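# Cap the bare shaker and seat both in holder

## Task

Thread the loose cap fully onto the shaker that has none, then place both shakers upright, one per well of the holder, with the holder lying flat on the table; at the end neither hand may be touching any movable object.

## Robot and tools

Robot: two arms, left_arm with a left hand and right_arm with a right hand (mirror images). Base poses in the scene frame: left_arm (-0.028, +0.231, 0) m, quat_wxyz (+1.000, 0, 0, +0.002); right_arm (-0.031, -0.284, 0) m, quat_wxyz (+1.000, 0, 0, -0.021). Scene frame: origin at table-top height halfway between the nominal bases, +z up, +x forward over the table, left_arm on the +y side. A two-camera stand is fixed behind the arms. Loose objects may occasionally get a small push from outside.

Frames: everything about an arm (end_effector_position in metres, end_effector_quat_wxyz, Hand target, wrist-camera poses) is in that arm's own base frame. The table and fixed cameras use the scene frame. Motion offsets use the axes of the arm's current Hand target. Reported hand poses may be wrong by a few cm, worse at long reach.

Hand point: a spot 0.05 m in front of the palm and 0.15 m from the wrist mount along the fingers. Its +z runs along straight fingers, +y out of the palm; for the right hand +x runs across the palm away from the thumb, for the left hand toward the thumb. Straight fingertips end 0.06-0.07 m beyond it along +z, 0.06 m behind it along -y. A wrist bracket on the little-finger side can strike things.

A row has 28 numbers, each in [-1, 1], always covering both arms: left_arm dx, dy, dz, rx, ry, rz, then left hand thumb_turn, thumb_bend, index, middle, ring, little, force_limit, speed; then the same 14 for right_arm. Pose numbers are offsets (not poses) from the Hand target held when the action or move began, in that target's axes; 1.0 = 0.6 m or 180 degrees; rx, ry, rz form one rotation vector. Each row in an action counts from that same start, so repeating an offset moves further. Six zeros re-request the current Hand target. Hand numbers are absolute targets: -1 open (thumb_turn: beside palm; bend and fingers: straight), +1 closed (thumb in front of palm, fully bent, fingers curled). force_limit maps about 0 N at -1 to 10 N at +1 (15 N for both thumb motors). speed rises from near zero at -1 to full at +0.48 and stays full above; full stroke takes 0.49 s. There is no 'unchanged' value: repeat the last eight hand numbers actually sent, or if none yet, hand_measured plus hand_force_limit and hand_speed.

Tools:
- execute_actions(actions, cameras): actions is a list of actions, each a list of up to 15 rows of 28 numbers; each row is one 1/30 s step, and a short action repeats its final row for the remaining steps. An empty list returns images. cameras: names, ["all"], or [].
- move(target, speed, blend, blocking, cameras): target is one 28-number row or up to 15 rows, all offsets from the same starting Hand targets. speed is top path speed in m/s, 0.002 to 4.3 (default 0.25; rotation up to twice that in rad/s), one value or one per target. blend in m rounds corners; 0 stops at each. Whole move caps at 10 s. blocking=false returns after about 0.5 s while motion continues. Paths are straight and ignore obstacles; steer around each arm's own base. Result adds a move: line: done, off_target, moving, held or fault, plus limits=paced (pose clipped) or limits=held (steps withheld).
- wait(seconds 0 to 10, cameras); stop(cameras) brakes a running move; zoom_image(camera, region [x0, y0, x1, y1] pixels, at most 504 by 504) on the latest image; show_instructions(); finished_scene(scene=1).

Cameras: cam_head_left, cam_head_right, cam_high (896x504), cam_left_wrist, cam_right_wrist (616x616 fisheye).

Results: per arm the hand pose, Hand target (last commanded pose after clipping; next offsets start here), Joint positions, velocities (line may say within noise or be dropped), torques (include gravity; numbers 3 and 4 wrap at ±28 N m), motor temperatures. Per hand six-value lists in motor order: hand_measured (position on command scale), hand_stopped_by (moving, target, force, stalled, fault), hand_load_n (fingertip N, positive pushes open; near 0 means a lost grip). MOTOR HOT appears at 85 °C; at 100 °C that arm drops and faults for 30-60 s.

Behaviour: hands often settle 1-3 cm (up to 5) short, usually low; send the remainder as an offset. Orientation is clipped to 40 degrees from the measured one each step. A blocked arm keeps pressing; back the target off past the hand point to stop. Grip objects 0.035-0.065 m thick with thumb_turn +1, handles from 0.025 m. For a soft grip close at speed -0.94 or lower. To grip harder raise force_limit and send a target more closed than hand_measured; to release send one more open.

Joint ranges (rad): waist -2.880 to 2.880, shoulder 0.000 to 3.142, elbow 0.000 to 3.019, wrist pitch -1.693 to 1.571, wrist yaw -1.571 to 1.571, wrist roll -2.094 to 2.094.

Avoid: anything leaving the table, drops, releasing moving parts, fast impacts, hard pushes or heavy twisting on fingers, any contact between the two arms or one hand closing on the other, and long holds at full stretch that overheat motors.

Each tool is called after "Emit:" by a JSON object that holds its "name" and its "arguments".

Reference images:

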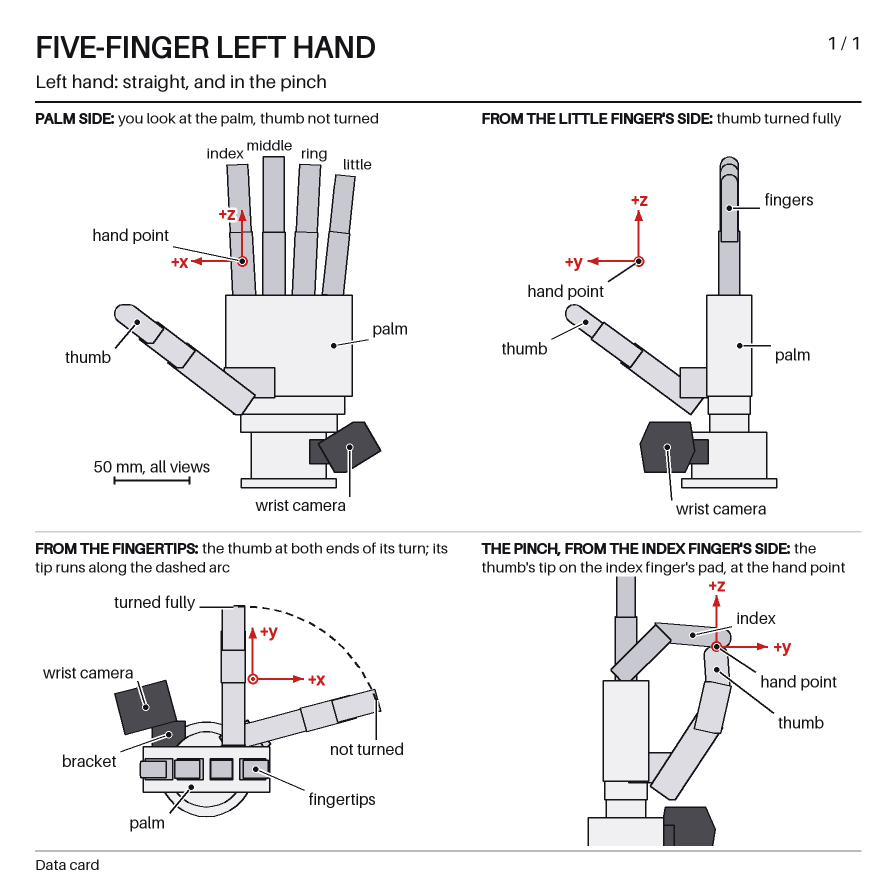

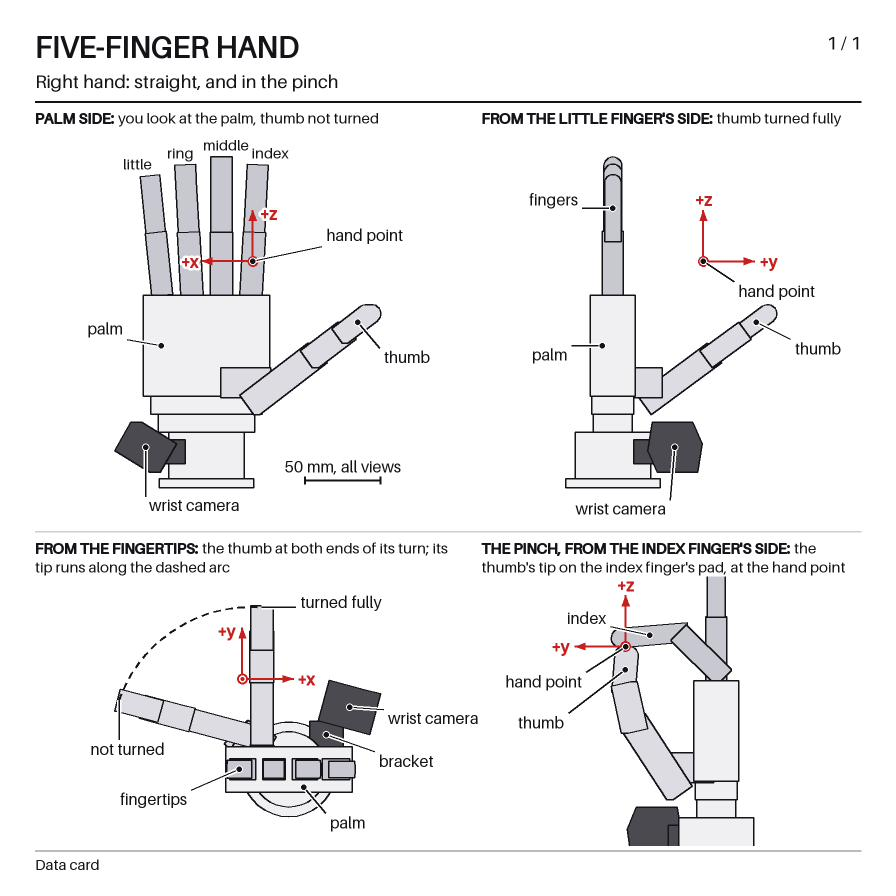

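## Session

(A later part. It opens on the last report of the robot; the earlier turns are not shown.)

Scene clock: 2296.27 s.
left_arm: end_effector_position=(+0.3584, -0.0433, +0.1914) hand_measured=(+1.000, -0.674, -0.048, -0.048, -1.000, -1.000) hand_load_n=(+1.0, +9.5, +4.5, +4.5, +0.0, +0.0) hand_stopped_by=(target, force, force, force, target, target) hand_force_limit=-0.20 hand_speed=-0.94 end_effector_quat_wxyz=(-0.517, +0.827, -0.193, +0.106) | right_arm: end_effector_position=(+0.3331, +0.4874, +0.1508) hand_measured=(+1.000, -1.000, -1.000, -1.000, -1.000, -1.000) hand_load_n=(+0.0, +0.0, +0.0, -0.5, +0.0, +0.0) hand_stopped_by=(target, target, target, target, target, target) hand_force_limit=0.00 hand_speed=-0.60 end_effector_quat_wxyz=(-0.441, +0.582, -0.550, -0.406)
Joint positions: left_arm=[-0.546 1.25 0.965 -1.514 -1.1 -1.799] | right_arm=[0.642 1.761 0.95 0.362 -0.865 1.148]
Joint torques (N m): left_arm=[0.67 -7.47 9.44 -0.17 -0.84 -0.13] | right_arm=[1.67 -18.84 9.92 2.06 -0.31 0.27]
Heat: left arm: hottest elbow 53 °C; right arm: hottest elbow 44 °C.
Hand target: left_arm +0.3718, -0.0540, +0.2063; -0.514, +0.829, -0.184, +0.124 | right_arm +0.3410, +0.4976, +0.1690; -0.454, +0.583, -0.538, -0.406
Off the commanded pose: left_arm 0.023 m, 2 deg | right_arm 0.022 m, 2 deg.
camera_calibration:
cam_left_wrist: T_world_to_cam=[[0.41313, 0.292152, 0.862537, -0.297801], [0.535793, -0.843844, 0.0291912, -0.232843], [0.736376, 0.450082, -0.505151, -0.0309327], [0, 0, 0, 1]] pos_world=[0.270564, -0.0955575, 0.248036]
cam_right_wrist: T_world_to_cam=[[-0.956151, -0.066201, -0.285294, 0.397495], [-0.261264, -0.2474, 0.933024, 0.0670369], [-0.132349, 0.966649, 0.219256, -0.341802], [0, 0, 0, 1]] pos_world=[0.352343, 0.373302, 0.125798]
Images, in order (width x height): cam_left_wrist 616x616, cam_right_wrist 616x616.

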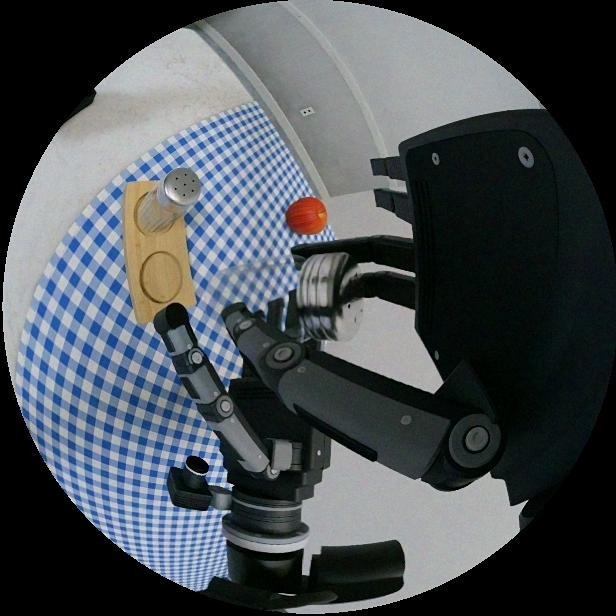

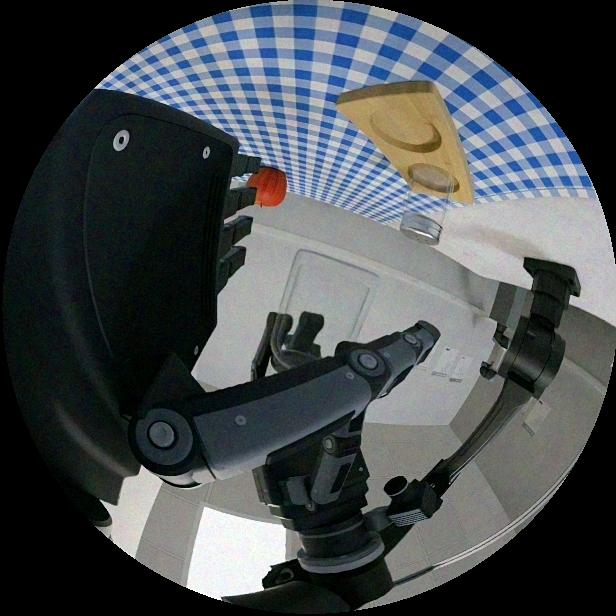

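Emit:
{"name": "move", "arguments": {"target": [[0,0,0,0,0,0,1,-0.45,0.3,0.3,-1,-1,-0.2,-0.94,0.0185,0.0017,0.0015,0.0022,-0.0888,0.0091,1,-1,-1,-1,-1,-1,0,-0.6]], "speed": [0.08], "cameras": ["cam_left_wrist","cam_right_wrist"]}}

Scene clock: 2309.53 s.
left_arm: end_effector_position=(+0.3588, -0.0431, +0.1918) hand_measured=(+1.000, -0.674, -0.048, -0.048, -1.000, -1.000) hand_load_n=(+0.5, +10.0, +4.5, +4.5, +0.0, +0.0) hand_stopped_by=(target, force, force, force, target, target) hand_force_limit=-0.20 hand_speed=-0.94 end_effector_quat_wxyz=(-0.518, +0.827, -0.192, +0.107) | right_arm: end_effector_position=(+0.3424, +0.4956, +0.1706) hand_measured=(+1.000, -1.000, -1.000, -1.000, -1.000, -1.000) hand_load_n=(-0.5, +0.0, +0.0, +0.0, +0.0, +0.0) hand_stopped_by=(target, target, target, target, target, target) hand_force_limit=0.00 hand_speed=-0.60 end_effector_quat_wxyz=(+0.529, -0.516, +0.470, +0.483)
Joint positions: left_arm=[-0.546 1.25 0.965 -1.514 -1.102 -1.801] | right_arm=[0.642 1.946 0.95 1.04 -0.929 1.514]
Joint torques (N m): left_arm=[0.73 -7.36 9.42 -0.18 -0.74 -0.1] | right_arm=[1.32 -17.67 5.22 2.73 0.12 0.33]
Heat: left arm: hottest elbow 52 °C; right arm: hottest elbow 44 °C.
Hand target: left_arm +0.3718, -0.0540, +0.2063; -0.514, +0.829, -0.184, +0.124 | right_arm +0.3411, +0.4956, +0.1581; +0.521, -0.512, +0.479, +0.488
Off the commanded pose: left_arm 0.022 m, 2 deg | right_arm 0.013 m, 2 deg.
move: off_target (left_arm, right_arm)
camera_calibration:
cam_left_wrist: T_world_to_cam=[[0.410399, 0.291415, 0.864089, -0.297712], [0.536109, -0.84362, 0.0298865, -0.233105], [0.737672, 0.45098, -0.502451, -0.0320112], [0, 0, 0, 1]] pos_world=[0.270764, -0.0954582, 0.248132]
cam_right_wrist: T_world_to_cam=[[-0.948711, 0.0127575, -0.315887, 0.376166], [-0.275252, -0.52483, 0.805475, 0.217023], [-0.155511, 0.851111, 0.501424, -0.335801], [0, 0, 0, 1]] pos_world=[0.364388, 0.394905, 0.112398]
Images, in order (width x height): cam_left_wrist 616x616, cam_right_wrist 616x616.

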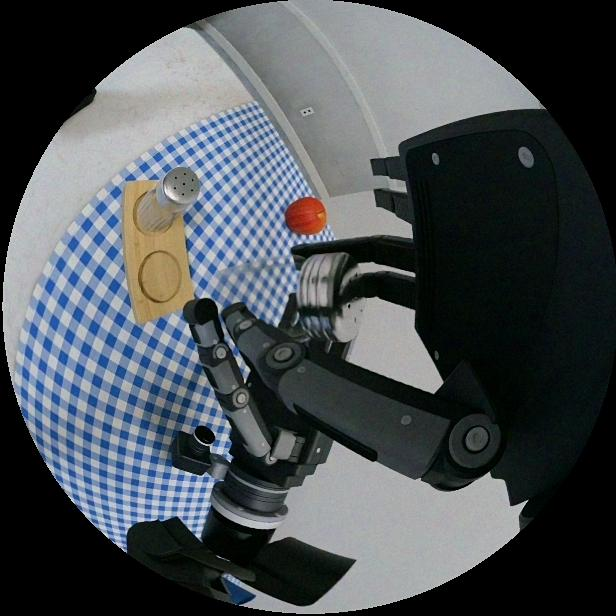

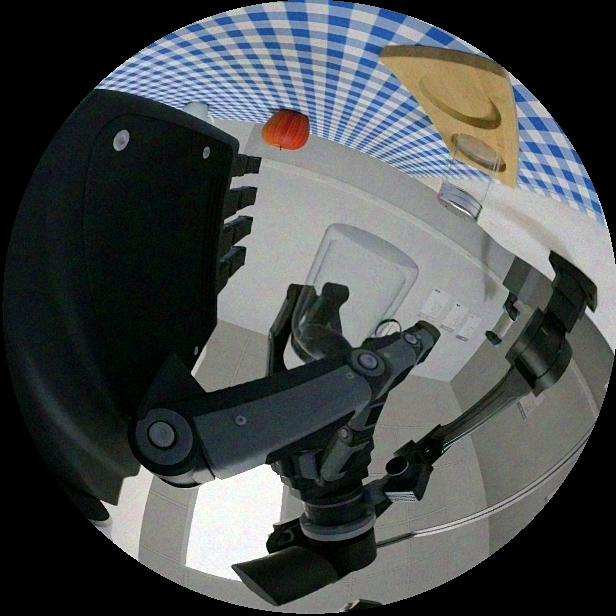

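Emit:
{"name": "move", "arguments": {"target": [[0,0,0,0,0,0,1,-0.45,0.3,0.3,-1,-1,-0.2,-0.94,0.0333,0.0022,-0.0006,0,0,0.0194,1,-1,-1,-1,-1,-1,0,-0.6]], "speed": [0.08], "cameras": []}}

Scene clock: 2314.20 s.
left_arm: end_effector_position=(+0.3588, -0.0431, +0.1918) hand_measured=(+1.000, -0.674, -0.048, -0.048, -1.000, -1.000) hand_load_n=(+1.0, +9.5, +4.5, +4.0, +0.0, +0.0) hand_stopped_by=(target, force, force, force, target, target) hand_force_limit=-0.20 hand_speed=-0.94 end_effector_quat_wxyz=(-0.518, +0.827, -0.192, +0.107) | right_arm: end_effector_position=(+0.3442, +0.4955, +0.1501) hand_measured=(+1.000, -1.000, -1.000, -1.000, -1.000, -1.000) hand_load_n=(-0.5, +0.0, +0.0, +0.0, +0.0, +0.0) hand_stopped_by=(target, target, target, target, target, target) hand_force_limit=0.00 hand_speed=-0.60 end_effector_quat_wxyz=(+0.515, -0.501, +0.486, +0.498)
Joint positions: left_arm=[-0.546 1.25 0.965 -1.514 -1.102 -1.801] | right_arm=[0.642 2.005 0.95 1.098 -0.927 1.575]
Joint torques (N m): left_arm=[0.73 -7.3 9.44 -0.17 -0.74 -0.11] | right_arm=[1.44 -18.02 4.71 2.73 0.12 0.32]
Heat: left arm: hottest elbow 52 °C; right arm: hottest elbow 43 °C.
Hand target: left_arm +0.3718, -0.0540, +0.2063; -0.514, +0.829, -0.184, +0.124 | right_arm +0.3410, +0.4956, +0.1381; +0.506, -0.497, +0.494, +0.503
Off the commanded pose: left_arm 0.022 m, 2 deg | right_arm 0.012 m, 2 deg.
move: off_target (left_arm, right_arm)
No camera images: "cameras" was empty.

Emit:
{"name": "move", "arguments": {"target": [[0,0,0,0,0,0,1,-0.45,0.3,0.3,-1,-1,-0.2,-0.94,0.0002,0.0367,0.0225,0,0,0,1,-1,-1,-1,-1,-1,0,-0.6]], "speed": [0.06], "cameras": ["cam_left_wrist","cam_right_wrist"]}}

Emit:
{"name": "zoom_image", "arguments": {"camera": "cam_left_wrist", "region": [170, 230, 370, 430]}}

Scene clock: 2318.07 s.
left_arm: end_effector_position=(+0.3588, -0.0431, +0.1918) hand_measured=(+1.000, -0.674, -0.048, -0.048, -1.000, -1.000) hand_load_n=(+1.0, +10.0, +4.5, +4.0, +0.0, +0.0) hand_stopped_by=(target, force, force, force, target, target) hand_force_limit=-0.20 hand_speed=-0.94 end_effector_quat_wxyz=(-0.518, +0.827, -0.192, +0.107) | right_arm: end_effector_position=(+0.3238, +0.5094, +0.1444) hand_measured=(+1.000, -1.000, -1.000, -1.000, -1.000, -1.000) hand_load_n=(-0.5, +0.0, +0.0, +0.0, +0.0, +0.0) hand_stopped_by=(target, target, target, target, target, target) hand_force_limit=0.00 hand_speed=-0.60 end_effector_quat_wxyz=(+0.511, -0.499, +0.491, +0.499)
Joint positions: left_arm=[-0.546 1.25 0.965 -1.514 -1.102 -1.801] | right_arm=[0.689 2.005 0.925 1.112 -0.878 1.575]
Joint torques (N m): left_arm=[0.85 -7.47 9.42 -0.18 -0.74 -0.11] | right_arm=[1.61 -18.9 4.41 2.74 0.11 0.31]
Heat: left arm: hottest elbow 52 °C; right arm: hottest elbow 43 °C.
Hand target: left_arm +0.3718, -0.0540, +0.2063; -0.514, +0.829, -0.184, +0.124 | right_arm +0.3190, +0.5091, +0.1381; +0.506, -0.497, +0.494, +0.503
Off the commanded pose: left_arm 0.022 m, 2 deg | right_arm 0.008 m, 1 deg.
move: off_target (left_arm)
camera_calibration:
cam_left_wrist: T_world_to_cam=[[0.410399, 0.291415, 0.864089, -0.297712], [0.536109, -0.84362, 0.0298865, -0.233105], [0.737672, 0.45098, -0.502451, -0.0320112], [0, 0, 0, 1]] pos_world=[0.270764, -0.0954582, 0.248132]
cam_right_wrist: T_world_to_cam=[[-0.968778, 0.0131805, -0.24758, 0.346479], [-0.218118, -0.520061, 0.825809, 0.216307], [-0.117872, 0.854027, 0.506698, -0.35171], [0, 0, 0, 1]] pos_world=[0.341385, 0.408296, 0.085364]
Images, in order (width x height): cam_left_wrist 616x616, cam_right_wrist 616x616.

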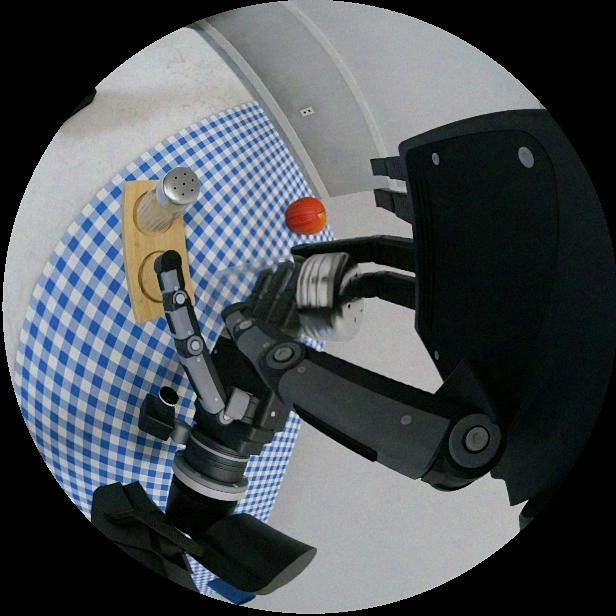

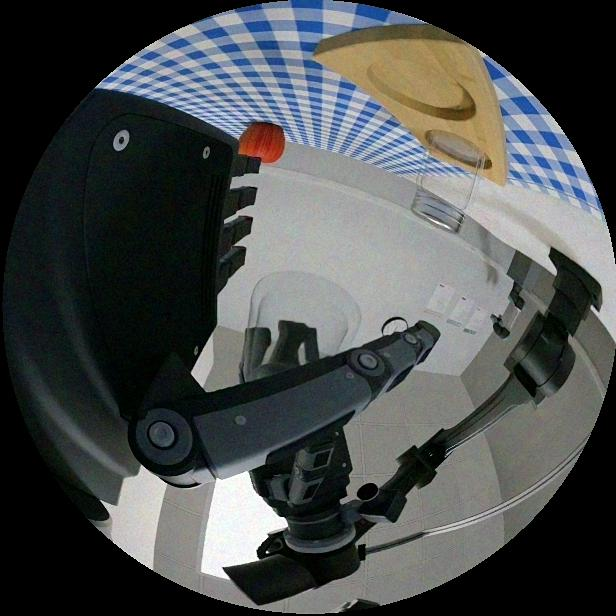

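Scaled by 2.520 from the camera's 616x616 image, which has a finer 880x880 frame.

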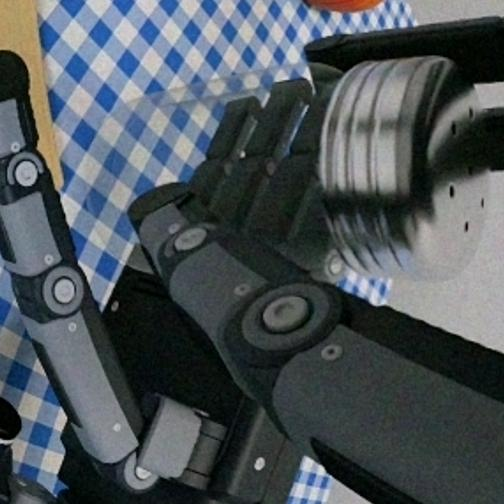

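Emit:
{"name": "move", "arguments": {"target": [[0,0,0,0,0,0,1,-0.45,0.3,0.3,-1,-1,-0.2,-0.94,-0.0167,0.0228,0.0,0,0,0,1,-1,-1,-1,-1,-1,0,-0.6]], "speed": [0.05], "cameras": ["cam_left_wrist","cam_right_wrist"]}}

Emit:
{"name": "zoom_image", "arguments": {"camera": "cam_left_wrist", "region": [170, 230, 370, 430]}}

Scene clock: 2321.57 s.
left_arm: end_effector_position=(+0.3588, -0.0431, +0.1918) hand_measured=(+1.000, -0.674, -0.048, -0.048, -1.000, -1.000) hand_load_n=(+1.0, +9.5, +4.5, +4.5, +0.0, +0.0) hand_stopped_by=(target, force, force, force, target, target) hand_force_limit=-0.20 hand_speed=-0.94 end_effector_quat_wxyz=(-0.518, +0.827, -0.192, +0.107) | right_arm: end_effector_position=(+0.3115, +0.5085, +0.1480) hand_measured=(+1.000, -1.000, -1.000, -1.000, -1.000, -1.000) hand_load_n=(-0.5, +0.0, +0.0, +0.0, +0.0, +0.0) hand_stopped_by=(target, target, target, target, target, target) hand_force_limit=0.00 hand_speed=-0.60 end_effector_quat_wxyz=(+0.509, -0.498, +0.494, +0.499)
Joint positions: left_arm=[-0.546 1.25 0.965 -1.514 -1.102 -1.801] | right_arm=[0.704 1.978 0.892 1.112 -0.86 1.575]
Joint torques (N m): left_arm=[0.73 -7.47 9.44 -0.16 -0.74 -0.11] | right_arm=[1.73 -19.66 4.38 2.54 0.11 0.31]
Heat: left arm: hottest elbow 52 °C; right arm: hottest elbow 42 °C.
Hand target: left_arm +0.3718, -0.0540, +0.2063; -0.514, +0.829, -0.184, +0.124 | right_arm +0.3052, +0.5090, +0.1478; +0.506, -0.497, +0.494, +0.503
Off the commanded pose: left_arm 0.022 m, 2 deg | right_arm 0.006 m, 1 deg.
move: off_target (left_arm)
camera_calibration:
cam_left_wrist: T_world_to_cam=[[0.410399, 0.291415, 0.864089, -0.297712], [0.536109, -0.84362, 0.0298865, -0.233105], [0.737672, 0.45098, -0.502451, -0.0320112], [0, 0, 0, 1]] pos_world=[0.270764, -0.0954582, 0.248132]
cam_right_wrist: T_world_to_cam=[[-0.970107, 0.0148195, -0.242224, 0.334245], [-0.214891, -0.516227, 0.829054, 0.206732], [-0.112756, 0.856323, 0.50398, -0.35655], [0, 0, 0, 1]] pos_world=[0.328475, 0.407089, 0.0892645]
Images, in order (width x height): cam_left_wrist 616x616, cam_right_wrist 616x616.

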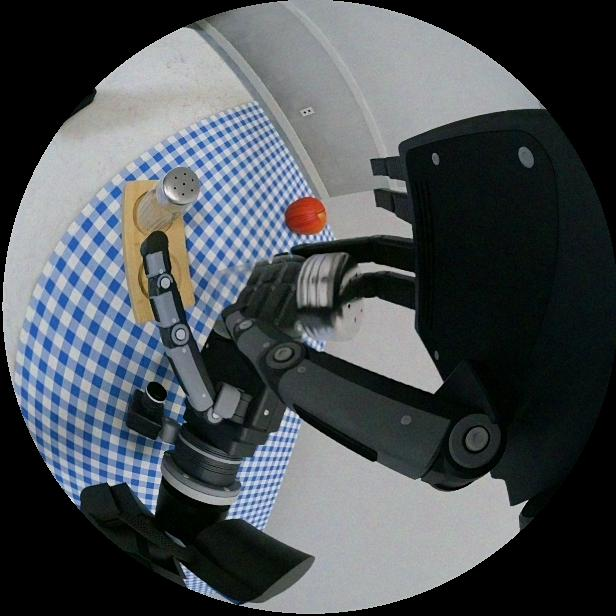

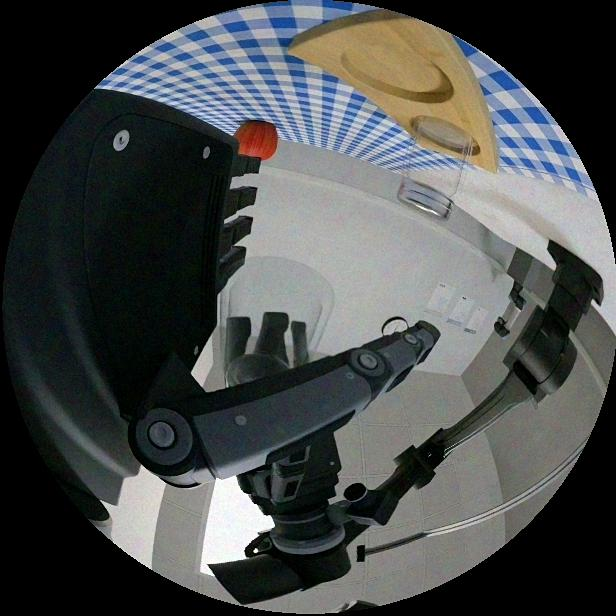

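Scaled by 2.520 from the camera's 616x616 image, which has a finer 880x880 frame.

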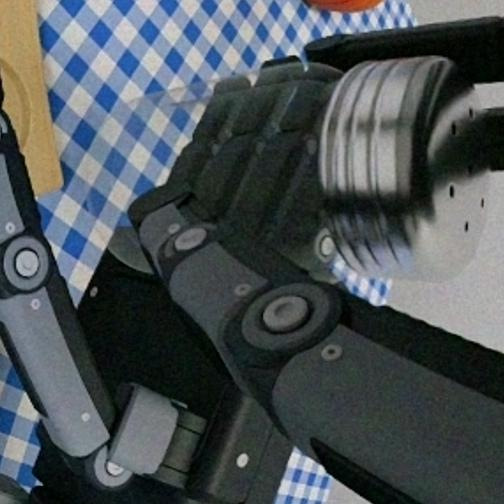

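Emit:
{"name": "execute_actions", "arguments": {"actions": [[[0,0,0,0,0,0,1,-0.45,0.3,0.3,-1,-1,-0.2,-0.94,0,0,0,0,0,0,1,-0.5,0.1,0.1,-1,-1,-0.5,-0.6]],[[0,0,0,0,0,0,1,-0.45,0.3,0.3,-1,-1,-0.2,-0.94,0,0,0,0,0,0,1,-0.5,0.1,0.1,-1,-1,-0.5,-0.6]],[[0,0,0,0,0,0,1,-0.45,0.3,0.3,-1,-1,-0.2,-0.94,0,0,0,0,0,0,1,-0.5,0.1,0.1,-1,-1,-0.5,-0.6]],[[0,0,0,0,0,0,1,-0.45,0.3,0.3,-1,-1,-0.2,-0.94,0,0,0,0,0,0,1,-0.5,0.1,0.1,-1,-1,-0.5,-0.6]]], "cameras": ["cam_left_wrist","cam_right_wrist"]}}

Emit:
{"name": "zoom_image", "arguments": {"camera": "cam_left_wrist", "region": [170, 230, 370, 430]}}

Scene clock: 2327.83 s.
left_arm: end_effector_position=(+0.3588, -0.0431, +0.1918) hand_measured=(+1.000, -0.674, -0.048, -0.048, -1.000, -1.000) hand_load_n=(+1.0, +10.0, +4.5, +4.0, +0.0, +0.0) hand_stopped_by=(target, force, force, force, target, target) hand_force_limit=-0.20 hand_speed=-0.94 end_effector_quat_wxyz=(-0.518, +0.827, -0.192, +0.107) | right_arm: end_effector_position=(+0.3115, +0.5085, +0.1480) hand_measured=(+1.000, -0.500, +0.100, +0.100, -1.000, -1.000) hand_load_n=(-0.5, -0.5, +0.0, +0.0, +0.0, +0.0) hand_stopped_by=(target, target, target, target, target, target) hand_force_limit=-0.50 hand_speed=-0.60 end_effector_quat_wxyz=(+0.510, -0.498, +0.494, +0.499)
Joint positions: left_arm=[-0.546 1.25 0.965 -1.514 -1.102 -1.801] | right_arm=[0.704 1.978 0.892 1.112 -0.86 1.575]
Joint torques (N m): left_arm=[0.67 -7.36 9.44 -0.17 -0.74 -0.11] | right_arm=[1.85 -19.6 4.37 2.52 0.1 0.32]
Heat: left arm: hottest elbow 53 °C; right arm: hottest elbow 41 °C.
Hand target: left_arm +0.3718, -0.0540, +0.2063; -0.514, +0.829, -0.184, +0.124 | right_arm +0.3053, +0.5090, +0.1479; +0.506, -0.497, +0.494, +0.503
Off the commanded pose: left_arm 0.022 m, 2 deg | right_arm 0.006 m, 1 deg.
camera_calibration:
cam_left_wrist: T_world_to_cam=[[0.410399, 0.291415, 0.864089, -0.297712], [0.536109, -0.84362, 0.0298865, -0.233105], [0.737672, 0.45098, -0.502451, -0.0320112], [0, 0, 0, 1]] pos_world=[0.270764, -0.0954582, 0.248132]
cam_right_wrist: T_world_to_cam=[[-0.970119, 0.0151197, -0.24216, 0.334121], [-0.214994, -0.516171, 0.829063, 0.206742], [-0.112461, 0.856352, 0.503998, -0.35666], [0, 0, 0, 1]] pos_world=[0.328475, 0.407089, 0.0892645]
Images, in order (width x height): cam_left_wrist 616x616, cam_right_wrist 616x616.

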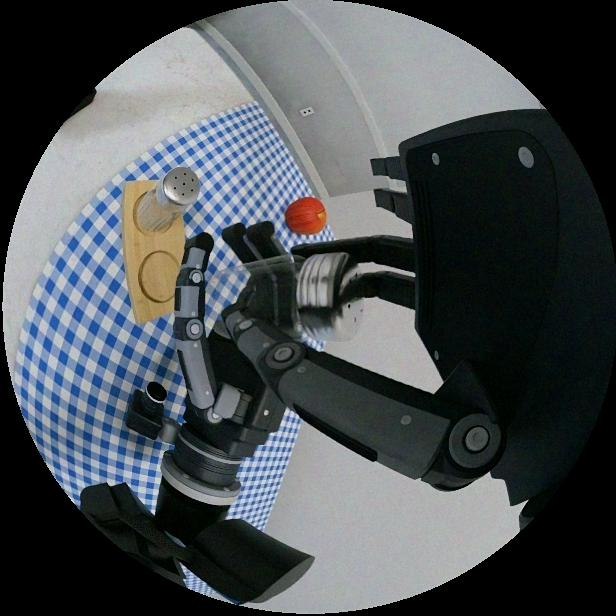

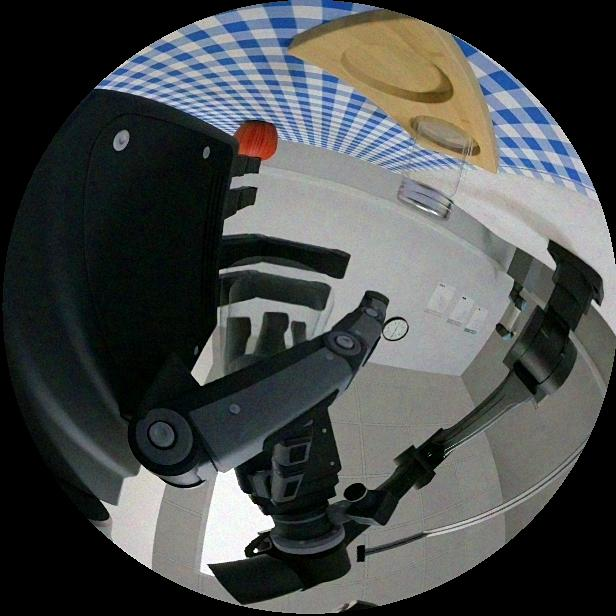

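Scaled by 2.520 from the camera's 616x616 image, which has a finer 880x880 frame.

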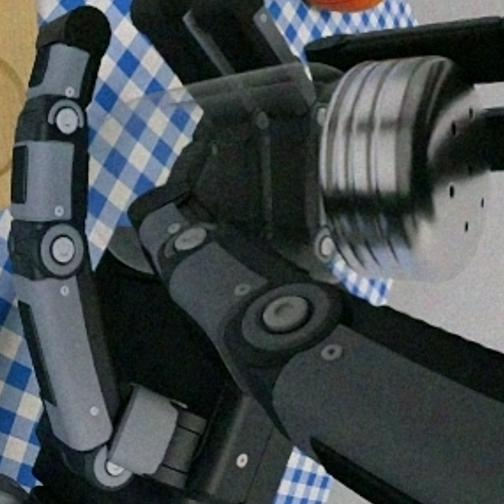

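Emit:
{"name": "execute_actions", "arguments": {"actions": [[[0,0,0,0,0,0,1,-0.45,0.3,0.3,-1,-1,-0.2,-0.94,0,0,0,0,0,0,1,-0.3,0.3,0.3,-1,-1,-0.5,-0.88]],[[0,0,0,0,0,0,1,-0.45,0.3,0.3,-1,-1,-0.2,-0.94,0,0,0,0,0,0,1,-0.3,0.3,0.3,-1,-1,-0.5,-0.88]],[[0,0,0,0,0,0,1,-0.45,0.3,0.3,-1,-1,-0.2,-0.94,0,0,0,0,0,0,1,-0.301,0.7,0.7,-1,-1,-0.5,-0.93]],[[0,0,0,0,0,0,1,-0.45,0.3,0.3,-1,-1,-0.2,-0.94,0,0,0,0,0,0,1,-0.301,0.7,0.7,-1,-1,-0.5,-0.93]],[[0,0,0,0,0,0,1,-0.45,0.3,0.3,-1,-1,-0.2,-0.94,0,0,0,0,0,0,1,-0.301,0.7,0.7,-1,-1,-0.5,-0.93]]], "cameras": ["cam_left_wrist","cam_right_wrist"]}}

Emit:
{"name": "zoom_image", "arguments": {"camera": "cam_left_wrist", "region": [170, 230, 370, 430]}}

Scene clock: 2333.10 s.
left_arm: end_effector_position=(+0.3586, -0.0434, +0.1915) hand_measured=(+1.000, -0.674, -0.048, -0.048, -1.000, -1.000) hand_load_n=(+2.0, +10.0, +4.0, +4.0, +0.0, +0.0) hand_stopped_by=(target, force, force, force, target, target) hand_force_limit=-0.20 hand_speed=-0.94 end_effector_quat_wxyz=(-0.517, +0.827, -0.192, +0.107) | right_arm: end_effector_position=(+0.3109, +0.5092, +0.1481) hand_measured=(+1.000, -0.328, +0.306, +0.312, -1.000, -1.000) hand_load_n=(-1.0, +4.0, +3.0, +4.5, +0.0, +0.0) hand_stopped_by=(target, force, force, force, target, target) hand_force_limit=-0.50 hand_speed=-0.93 end_effector_quat_wxyz=(+0.509, -0.498, +0.494, +0.499)
Joint positions: left_arm=[-0.546 1.25 0.965 -1.514 -1.1 -1.801] | right_arm=[0.706 1.978 0.892 1.112 -0.858 1.575]
Joint torques (N m): left_arm=[0.73 -7.47 9.47 -0.18 -0.82 -0.11] | right_arm=[1.67 -19.66 4.34 2.55 0.03 0.32]
Heat: left arm: hottest elbow 53 °C; right arm: hottest elbow 41 °C.
Hand target: left_arm +0.3718, -0.0539, +0.2063; -0.514, +0.829, -0.184, +0.124 | right_arm +0.3054, +0.5090, +0.1479; +0.506, -0.497, +0.494, +0.503
Off the commanded pose: left_arm 0.022 m, 2 deg | right_arm 0.006 m, 1 deg.
camera_calibration:
cam_left_wrist: T_world_to_cam=[[0.410931, 0.293508, 0.863127, -0.297233], [0.536732, -0.843176, 0.0311884, -0.233667], [0.736922, 0.450451, -0.504023, -0.0313544], [0, 0, 0, 1]] pos_world=[0.270664, -0.0956588, 0.248034]
cam_right_wrist: T_world_to_cam=[[-0.970205, 0.0151577, -0.241809, 0.333508], [-0.214709, -0.516209, 0.829113, 0.206943], [-0.112256, 0.856329, 0.504083, -0.357478], [0, 0, 0, 1]] pos_world=[0.327874, 0.407889, 0.0892642]
Images, in order (width x height): cam_left_wrist 616x616, cam_right_wrist 616x616.

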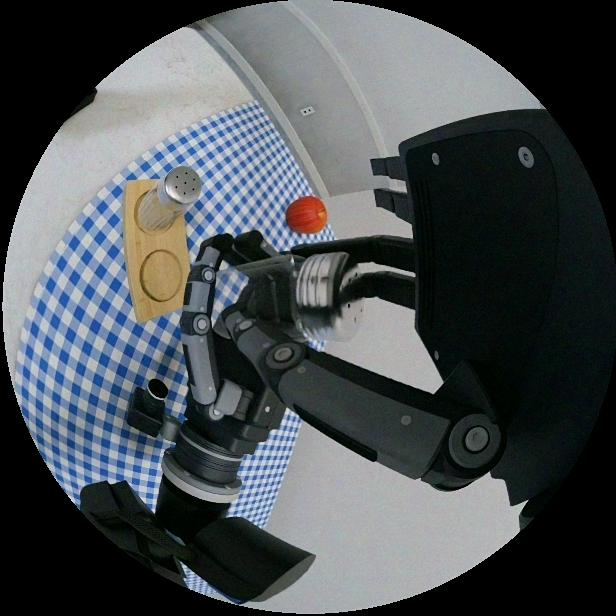

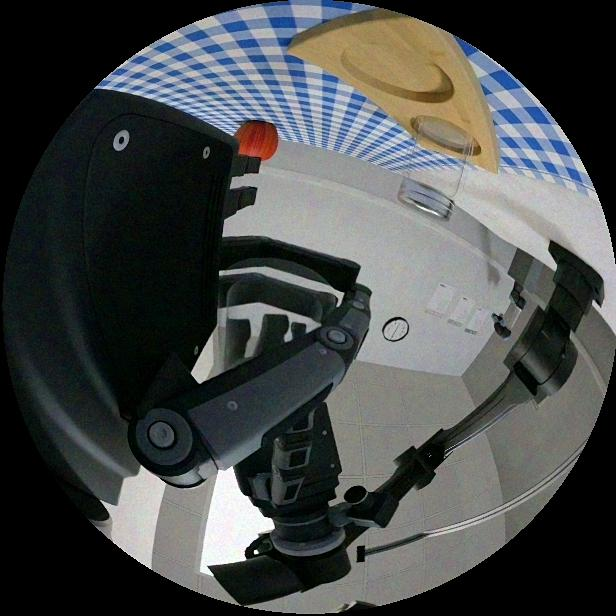

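Scaled by 2.520 from the camera's 616x616 image, which has a finer 880x880 frame.

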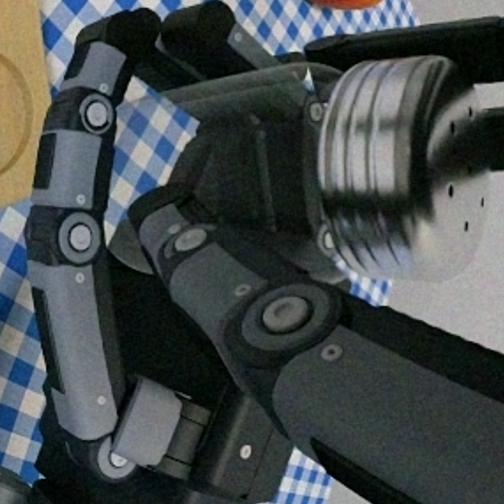

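Emit:
{"name": "execute_actions", "arguments": {"actions": [[[0,0,0,0,0,0,1,-0.45,0.3,0.3,-1,-1,-0.2,-0.94,0,0,0,0,0,0,1,-0.45,0.7,0.7,-1,-1,-0.1,-0.93]],[[0,0,0,0,0,0,1,-0.45,0.3,0.3,-1,-1,-0.2,-0.94,0,0,0,0,0,0,1,-0.45,0.71,0.71,-1,-1,-0.1,-0.93]],[[0,0,0,0,0,0,1,-0.45,0.3,0.3,-1,-1,-0.2,-0.94,0,0,0,0,0,0,1,-0.45,0.71,0.71,-1,-1,-0.1,-0.93]]], "cameras": ["cam_right_wrist"]}}

Emit:
{"name": "zoom_image", "arguments": {"camera": "cam_right_wrist", "region": [200, 220, 400, 420]}}

Scene clock: 2344.43 s.
left_arm: end_effector_position=(+0.3580, -0.0468, +0.1911) hand_measured=(+1.000, -0.674, -0.048, -0.048, -1.000, -1.000) hand_load_n=(+2.0, +10.5, +3.5, +3.0, +0.0, +0.0) hand_stopped_by=(target, force, force, force, target, target) hand_force_limit=-0.20 hand_speed=-0.94 end_effector_quat_wxyz=(-0.514, +0.828, -0.194, +0.108) | right_arm: end_effector_position=(+0.3099, +0.5108, +0.1481) hand_measured=(+1.000, -0.452, +0.434, +0.474, -1.000, -1.000) hand_load_n=(+0.5, +2.5, +1.0, +5.0, +0.0, +0.0) hand_stopped_by=(target, target, force, force, target, target) hand_force_limit=-0.10 hand_speed=-0.93 end_effector_quat_wxyz=(+0.510, -0.497, +0.494, +0.498)
Joint positions: left_arm=[-0.553 1.25 0.966 -1.514 -1.093 -1.801] | right_arm=[0.71 1.978 0.892 1.112 -0.852 1.575]
Joint torques (N m): left_arm=[1.26 -7.53 9.35 -0.21 -1.12 -0.11] | right_arm=[1.38 -19.66 4.36 2.54 -0.17 0.32]
Heat: left arm: hottest elbow 53 °C; right arm: hottest elbow 40 °C.
Hand target: left_arm +0.3719, -0.0539, +0.2064; -0.514, +0.829, -0.184, +0.124 | right_arm +0.3052, +0.5090, +0.1479; +0.506, -0.497, +0.494, +0.503
Off the commanded pose: left_arm 0.022 m, 2 deg | right_arm 0.005 m, 1 deg.
camera_calibration:
cam_right_wrist: T_world_to_cam=[[-0.970212, 0.0166925, -0.241682, 0.33168], [-0.215404, -0.515969, 0.829082, 0.207643], [-0.110861, 0.856445, 0.504195, -0.359496], [0, 0, 0, 1]] pos_world=[0.326673, 0.409489, 0.0892641]
Images, in order (width x height): cam_right_wrist 616x616.

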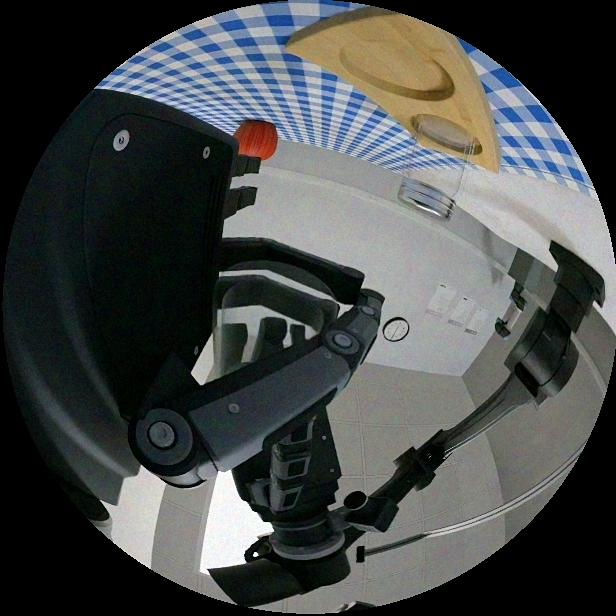

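Scaled by 2.520 from the camera's 616x616 image, which has a finer 880x880 frame.

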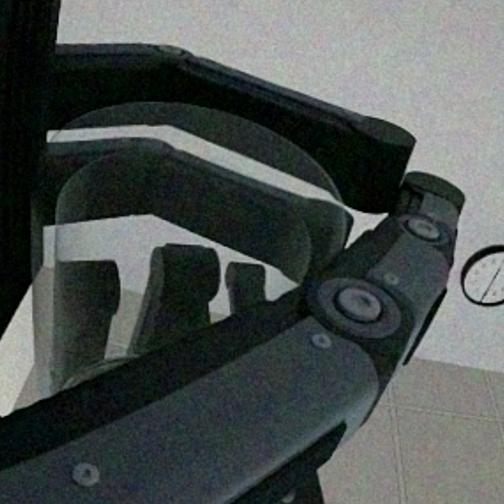

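Emit:
{"name": "execute_actions", "arguments": {"actions": [[[0,0,0,0,0,0,1,-0.45,0.3,0.3,-1,-1,-0.2,-0.94,0,0,0,0,0,0,1,-0.1,0.71,0.71,-1,-1,-0.1,-0.93]],[[0,0,0,0,0,0,1,-0.45,0.3,0.3,-1,-1,-0.2,-0.94,0,0,0,0,0,0,1,-0.1,0.72,0.72,-1,-1,-0.1,-0.93]],[[0,0,0,0,0,0,1,-0.45,0.3,0.3,-1,-1,-0.2,-0.94,0,0,0,0,0,0,1,-0.1,0.73,0.73,-1,-1,-0.1,-0.93]]], "cameras": ["cam_right_wrist","cam_left_wrist"]}}

Emit:
{"name": "zoom_image", "arguments": {"camera": "cam_left_wrist", "region": [170, 230, 370, 430]}}

Scene clock: 2350.90 s.
left_arm: end_effector_position=(+0.3580, -0.0468, +0.1911) hand_measured=(+1.000, -0.674, -0.048, -0.048, -1.000, -1.000) hand_load_n=(+2.0, +11.0, +3.5, +3.0, +0.0, +0.0) hand_stopped_by=(target, force, force, force, target, target) hand_force_limit=-0.20 hand_speed=-0.94 end_effector_quat_wxyz=(-0.514, +0.828, -0.194, +0.108) | right_arm: end_effector_position=(+0.3097, +0.5110, +0.1481) hand_measured=(+1.000, -0.438, +0.446, +0.474, -1.000, -1.000) hand_load_n=(+1.0, +6.5, +5.0, +5.0, +0.0, +0.0) hand_stopped_by=(target, force, force, force, target, target) hand_force_limit=-0.10 hand_speed=-0.93 end_effector_quat_wxyz=(+0.510, -0.497, +0.494, +0.499)
Joint positions: left_arm=[-0.553 1.25 0.966 -1.514 -1.093 -1.801] | right_arm=[0.711 1.978 0.892 1.112 -0.852 1.575]
Joint torques (N m): left_arm=[1.55 -7.41 9.35 -0.23 -1.12 -0.11] | right_arm=[1.38 -19.66 4.38 2.52 -0.17 0.32]
Heat: left arm: hottest elbow 53 °C; right arm: hottest elbow 39 °C.
Hand target: left_arm +0.3719, -0.0539, +0.2064; -0.514, +0.829, -0.184, +0.124 | right_arm +0.3052, +0.5090, +0.1479; +0.505, -0.497, +0.494, +0.503
Off the commanded pose: left_arm 0.022 m, 2 deg | right_arm 0.005 m, 1 deg.
camera_calibration:
cam_left_wrist: T_world_to_cam=[[0.414362, 0.296382, 0.860501, -0.296266], [0.531875, -0.846087, 0.0353012, -0.235475], [0.738521, 0.443051, -0.508224, -0.029733], [0, 0, 0, 1]] pos_world=[0.269963, -0.0982508, 0.248138]
cam_right_wrist: T_world_to_cam=[[-0.970211, 0.0162601, -0.241716, 0.331664], [-0.215205, -0.516045, 0.829086, 0.207618], [-0.111255, 0.856407, 0.504172, -0.359457], [0, 0, 0, 1]] pos_world=[0.326473, 0.409589, 0.0892641]
Images, in order (width x height): cam_left_wrist 616x616, cam_right_wrist 616x616.

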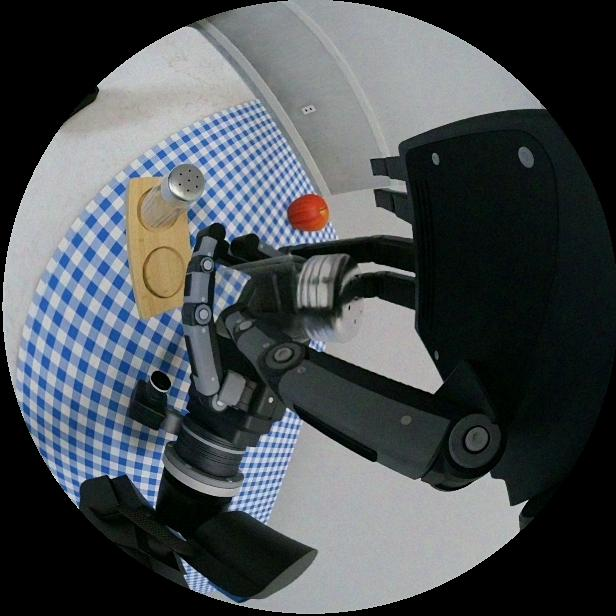

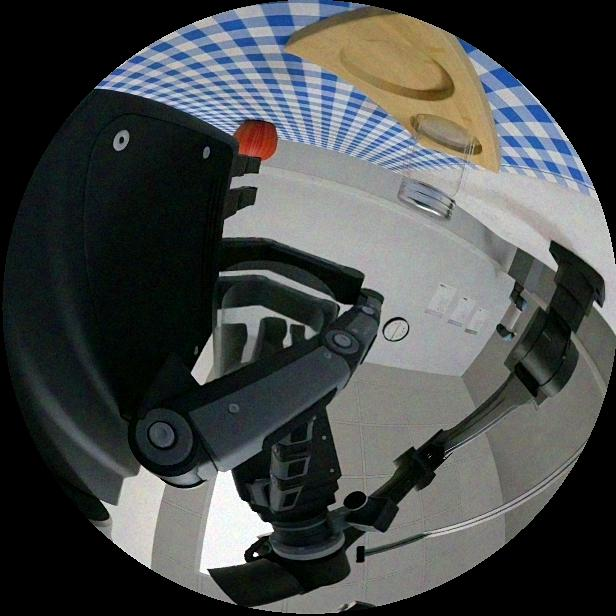

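Scaled by 2.520 from the camera's 616x616 image, which has a finer 880x880 frame.

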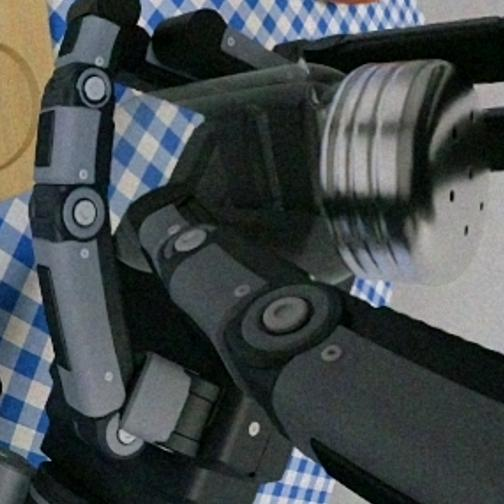

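Emit:
{"name": "execute_actions", "arguments": {"actions": [[[0,0,0,0,0,0,1,-0.45,0.3,0.3,-1,-1,-0.2,-0.94,0,0,0,0,0,0,1,-0.09,0.75,0.75,-1,-1,0.3,-0.94]],[[0,0,0,0,0,0,1,-0.45,0.3,0.3,-1,-1,-0.2,-0.94,0,0,0,0,0,0,1,-0.09,0.75,0.75,-1,-1,0.3,-0.94]],[[0,0,0,0,0,0,1,-0.45,0.3,0.3,-1,-1,-0.2,-0.94,0,0,0,0,0,0,1,-0.09,0.75,0.75,-1,-1,0.3,-0.94]]], "cameras": ["cam_right_wrist","cam_left_wrist"]}}

Emit:
{"name": "zoom_image", "arguments": {"camera": "cam_right_wrist", "region": [200, 220, 400, 420]}}

Scene clock: 2357.47 s.
left_arm: end_effector_position=(+0.3580, -0.0470, +0.1911) hand_measured=(+1.000, -0.674, -0.048, -0.048, -1.000, -1.000) hand_load_n=(+2.0, +11.0, +3.0, +2.5, +0.0, +0.0) hand_stopped_by=(target, force, force, force, target, target) hand_force_limit=-0.20 hand_speed=-0.94 end_effector_quat_wxyz=(-0.514, +0.828, -0.195, +0.108) | right_arm: end_effector_position=(+0.3097, +0.5110, +0.1481) hand_measured=(+1.000, -0.432, +0.454, +0.476, -1.000, -1.000) hand_load_n=(+0.5, +9.0, +7.5, +6.5, +0.0, +0.0) hand_stopped_by=(target, force, force, force, target, target) hand_force_limit=0.30 hand_speed=-0.94 end_effector_quat_wxyz=(+0.510, -0.497, +0.494, +0.499)
Joint positions: left_arm=[-0.554 1.25 0.966 -1.514 -1.093 -1.801] | right_arm=[0.711 1.978 0.892 1.112 -0.852 1.575]
Joint torques (N m): left_arm=[1.49 -7.59 9.35 -0.16 -1.12 -0.11] | right_arm=[1.32 -19.6 4.36 2.54 -0.18 0.32]
Heat: left arm: hottest elbow 53 °C; right arm: hottest elbow 39 °C.
Hand target: left_arm +0.3719, -0.0539, +0.2064; -0.514, +0.829, -0.184, +0.124 | right_arm +0.3052, +0.5090, +0.1479; +0.506, -0.497, +0.494, +0.503
Off the commanded pose: left_arm 0.022 m, 2 deg | right_arm 0.005 m, 1 deg.
camera_calibration:
cam_left_wrist: T_world_to_cam=[[0.414516, 0.296213, 0.860485, -0.296249], [0.531554, -0.84629, 0.0352636, -0.23543], [0.738665, 0.442777, -0.508254, -0.0296735], [0, 0, 0, 1]] pos_world=[0.269863, -0.0983503, 0.248138]
cam_right_wrist: T_world_to_cam=[[-0.970211, 0.0162601, -0.241716, 0.331664], [-0.215205, -0.516045, 0.829086, 0.207618], [-0.111255, 0.856407, 0.504172, -0.359457], [0, 0, 0, 1]] pos_world=[0.326473, 0.409589, 0.0892641]
Images, in order (width x height): cam_left_wrist 616x616, cam_right_wrist 616x616.

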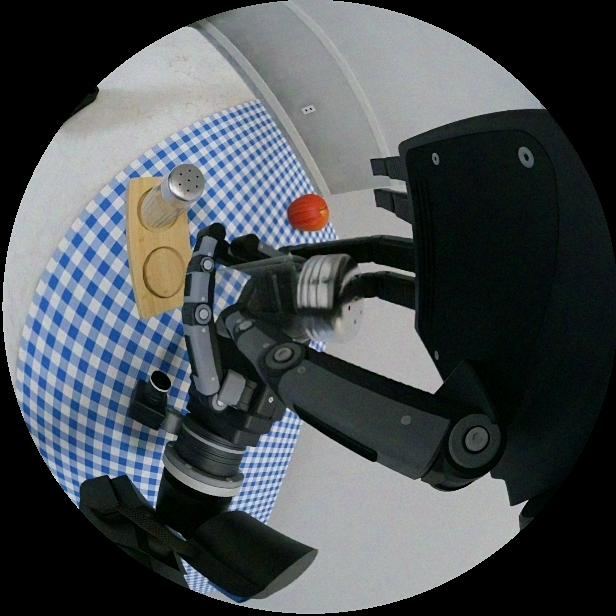

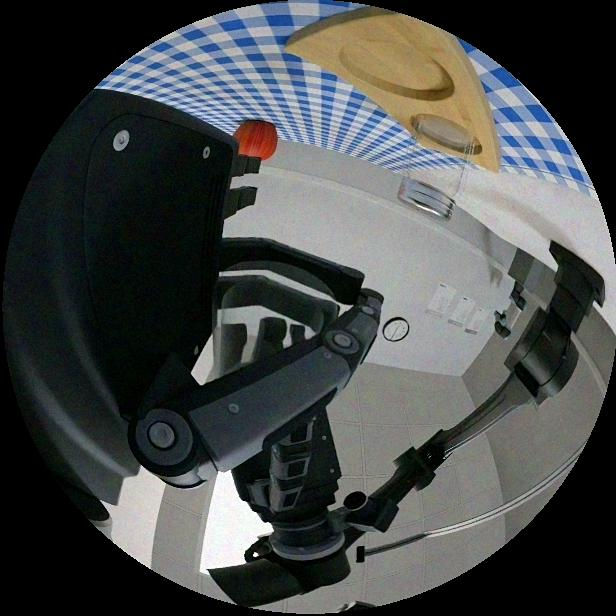

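Scaled by 2.520 from the camera's 616x616 image, which has a finer 880x880 frame.

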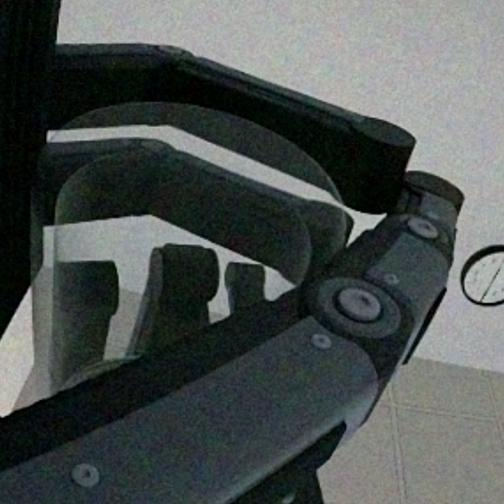

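Emit:
{"name": "zoom_image", "arguments": {"camera": "cam_right_wrist", "region": [290, 250, 400, 360]}}

Emit:
{"name": "zoom_image", "arguments": {"camera": "cam_left_wrist", "region": [180, 210, 300, 330]}}

Scaled by 4.582 from the camera's 616x616 image, which has a finer 880x880 frame.

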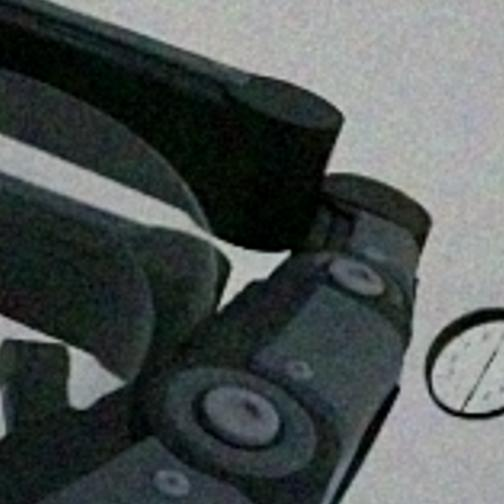

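Scaled by 4.200 from the camera's 616x616 image, which has a finer 880x880 frame.

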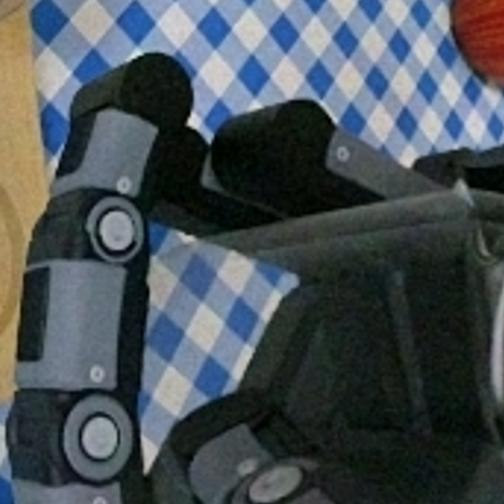

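Emit:
{"name": "zoom_image", "arguments": {"camera": "cam_left_wrist", "region": [250, 220, 350, 320]}}

Scaled by 5.040 from the camera's 616x616 image, which has a finer 880x880 frame.

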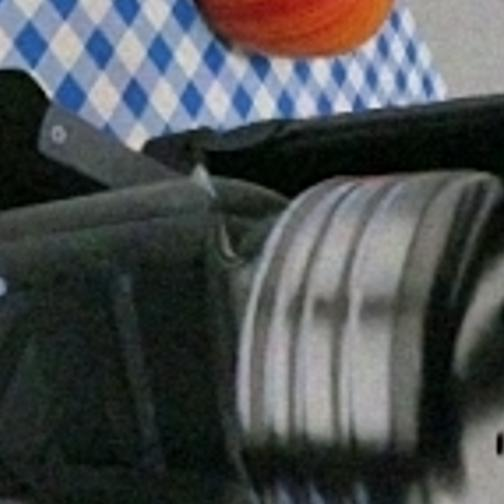

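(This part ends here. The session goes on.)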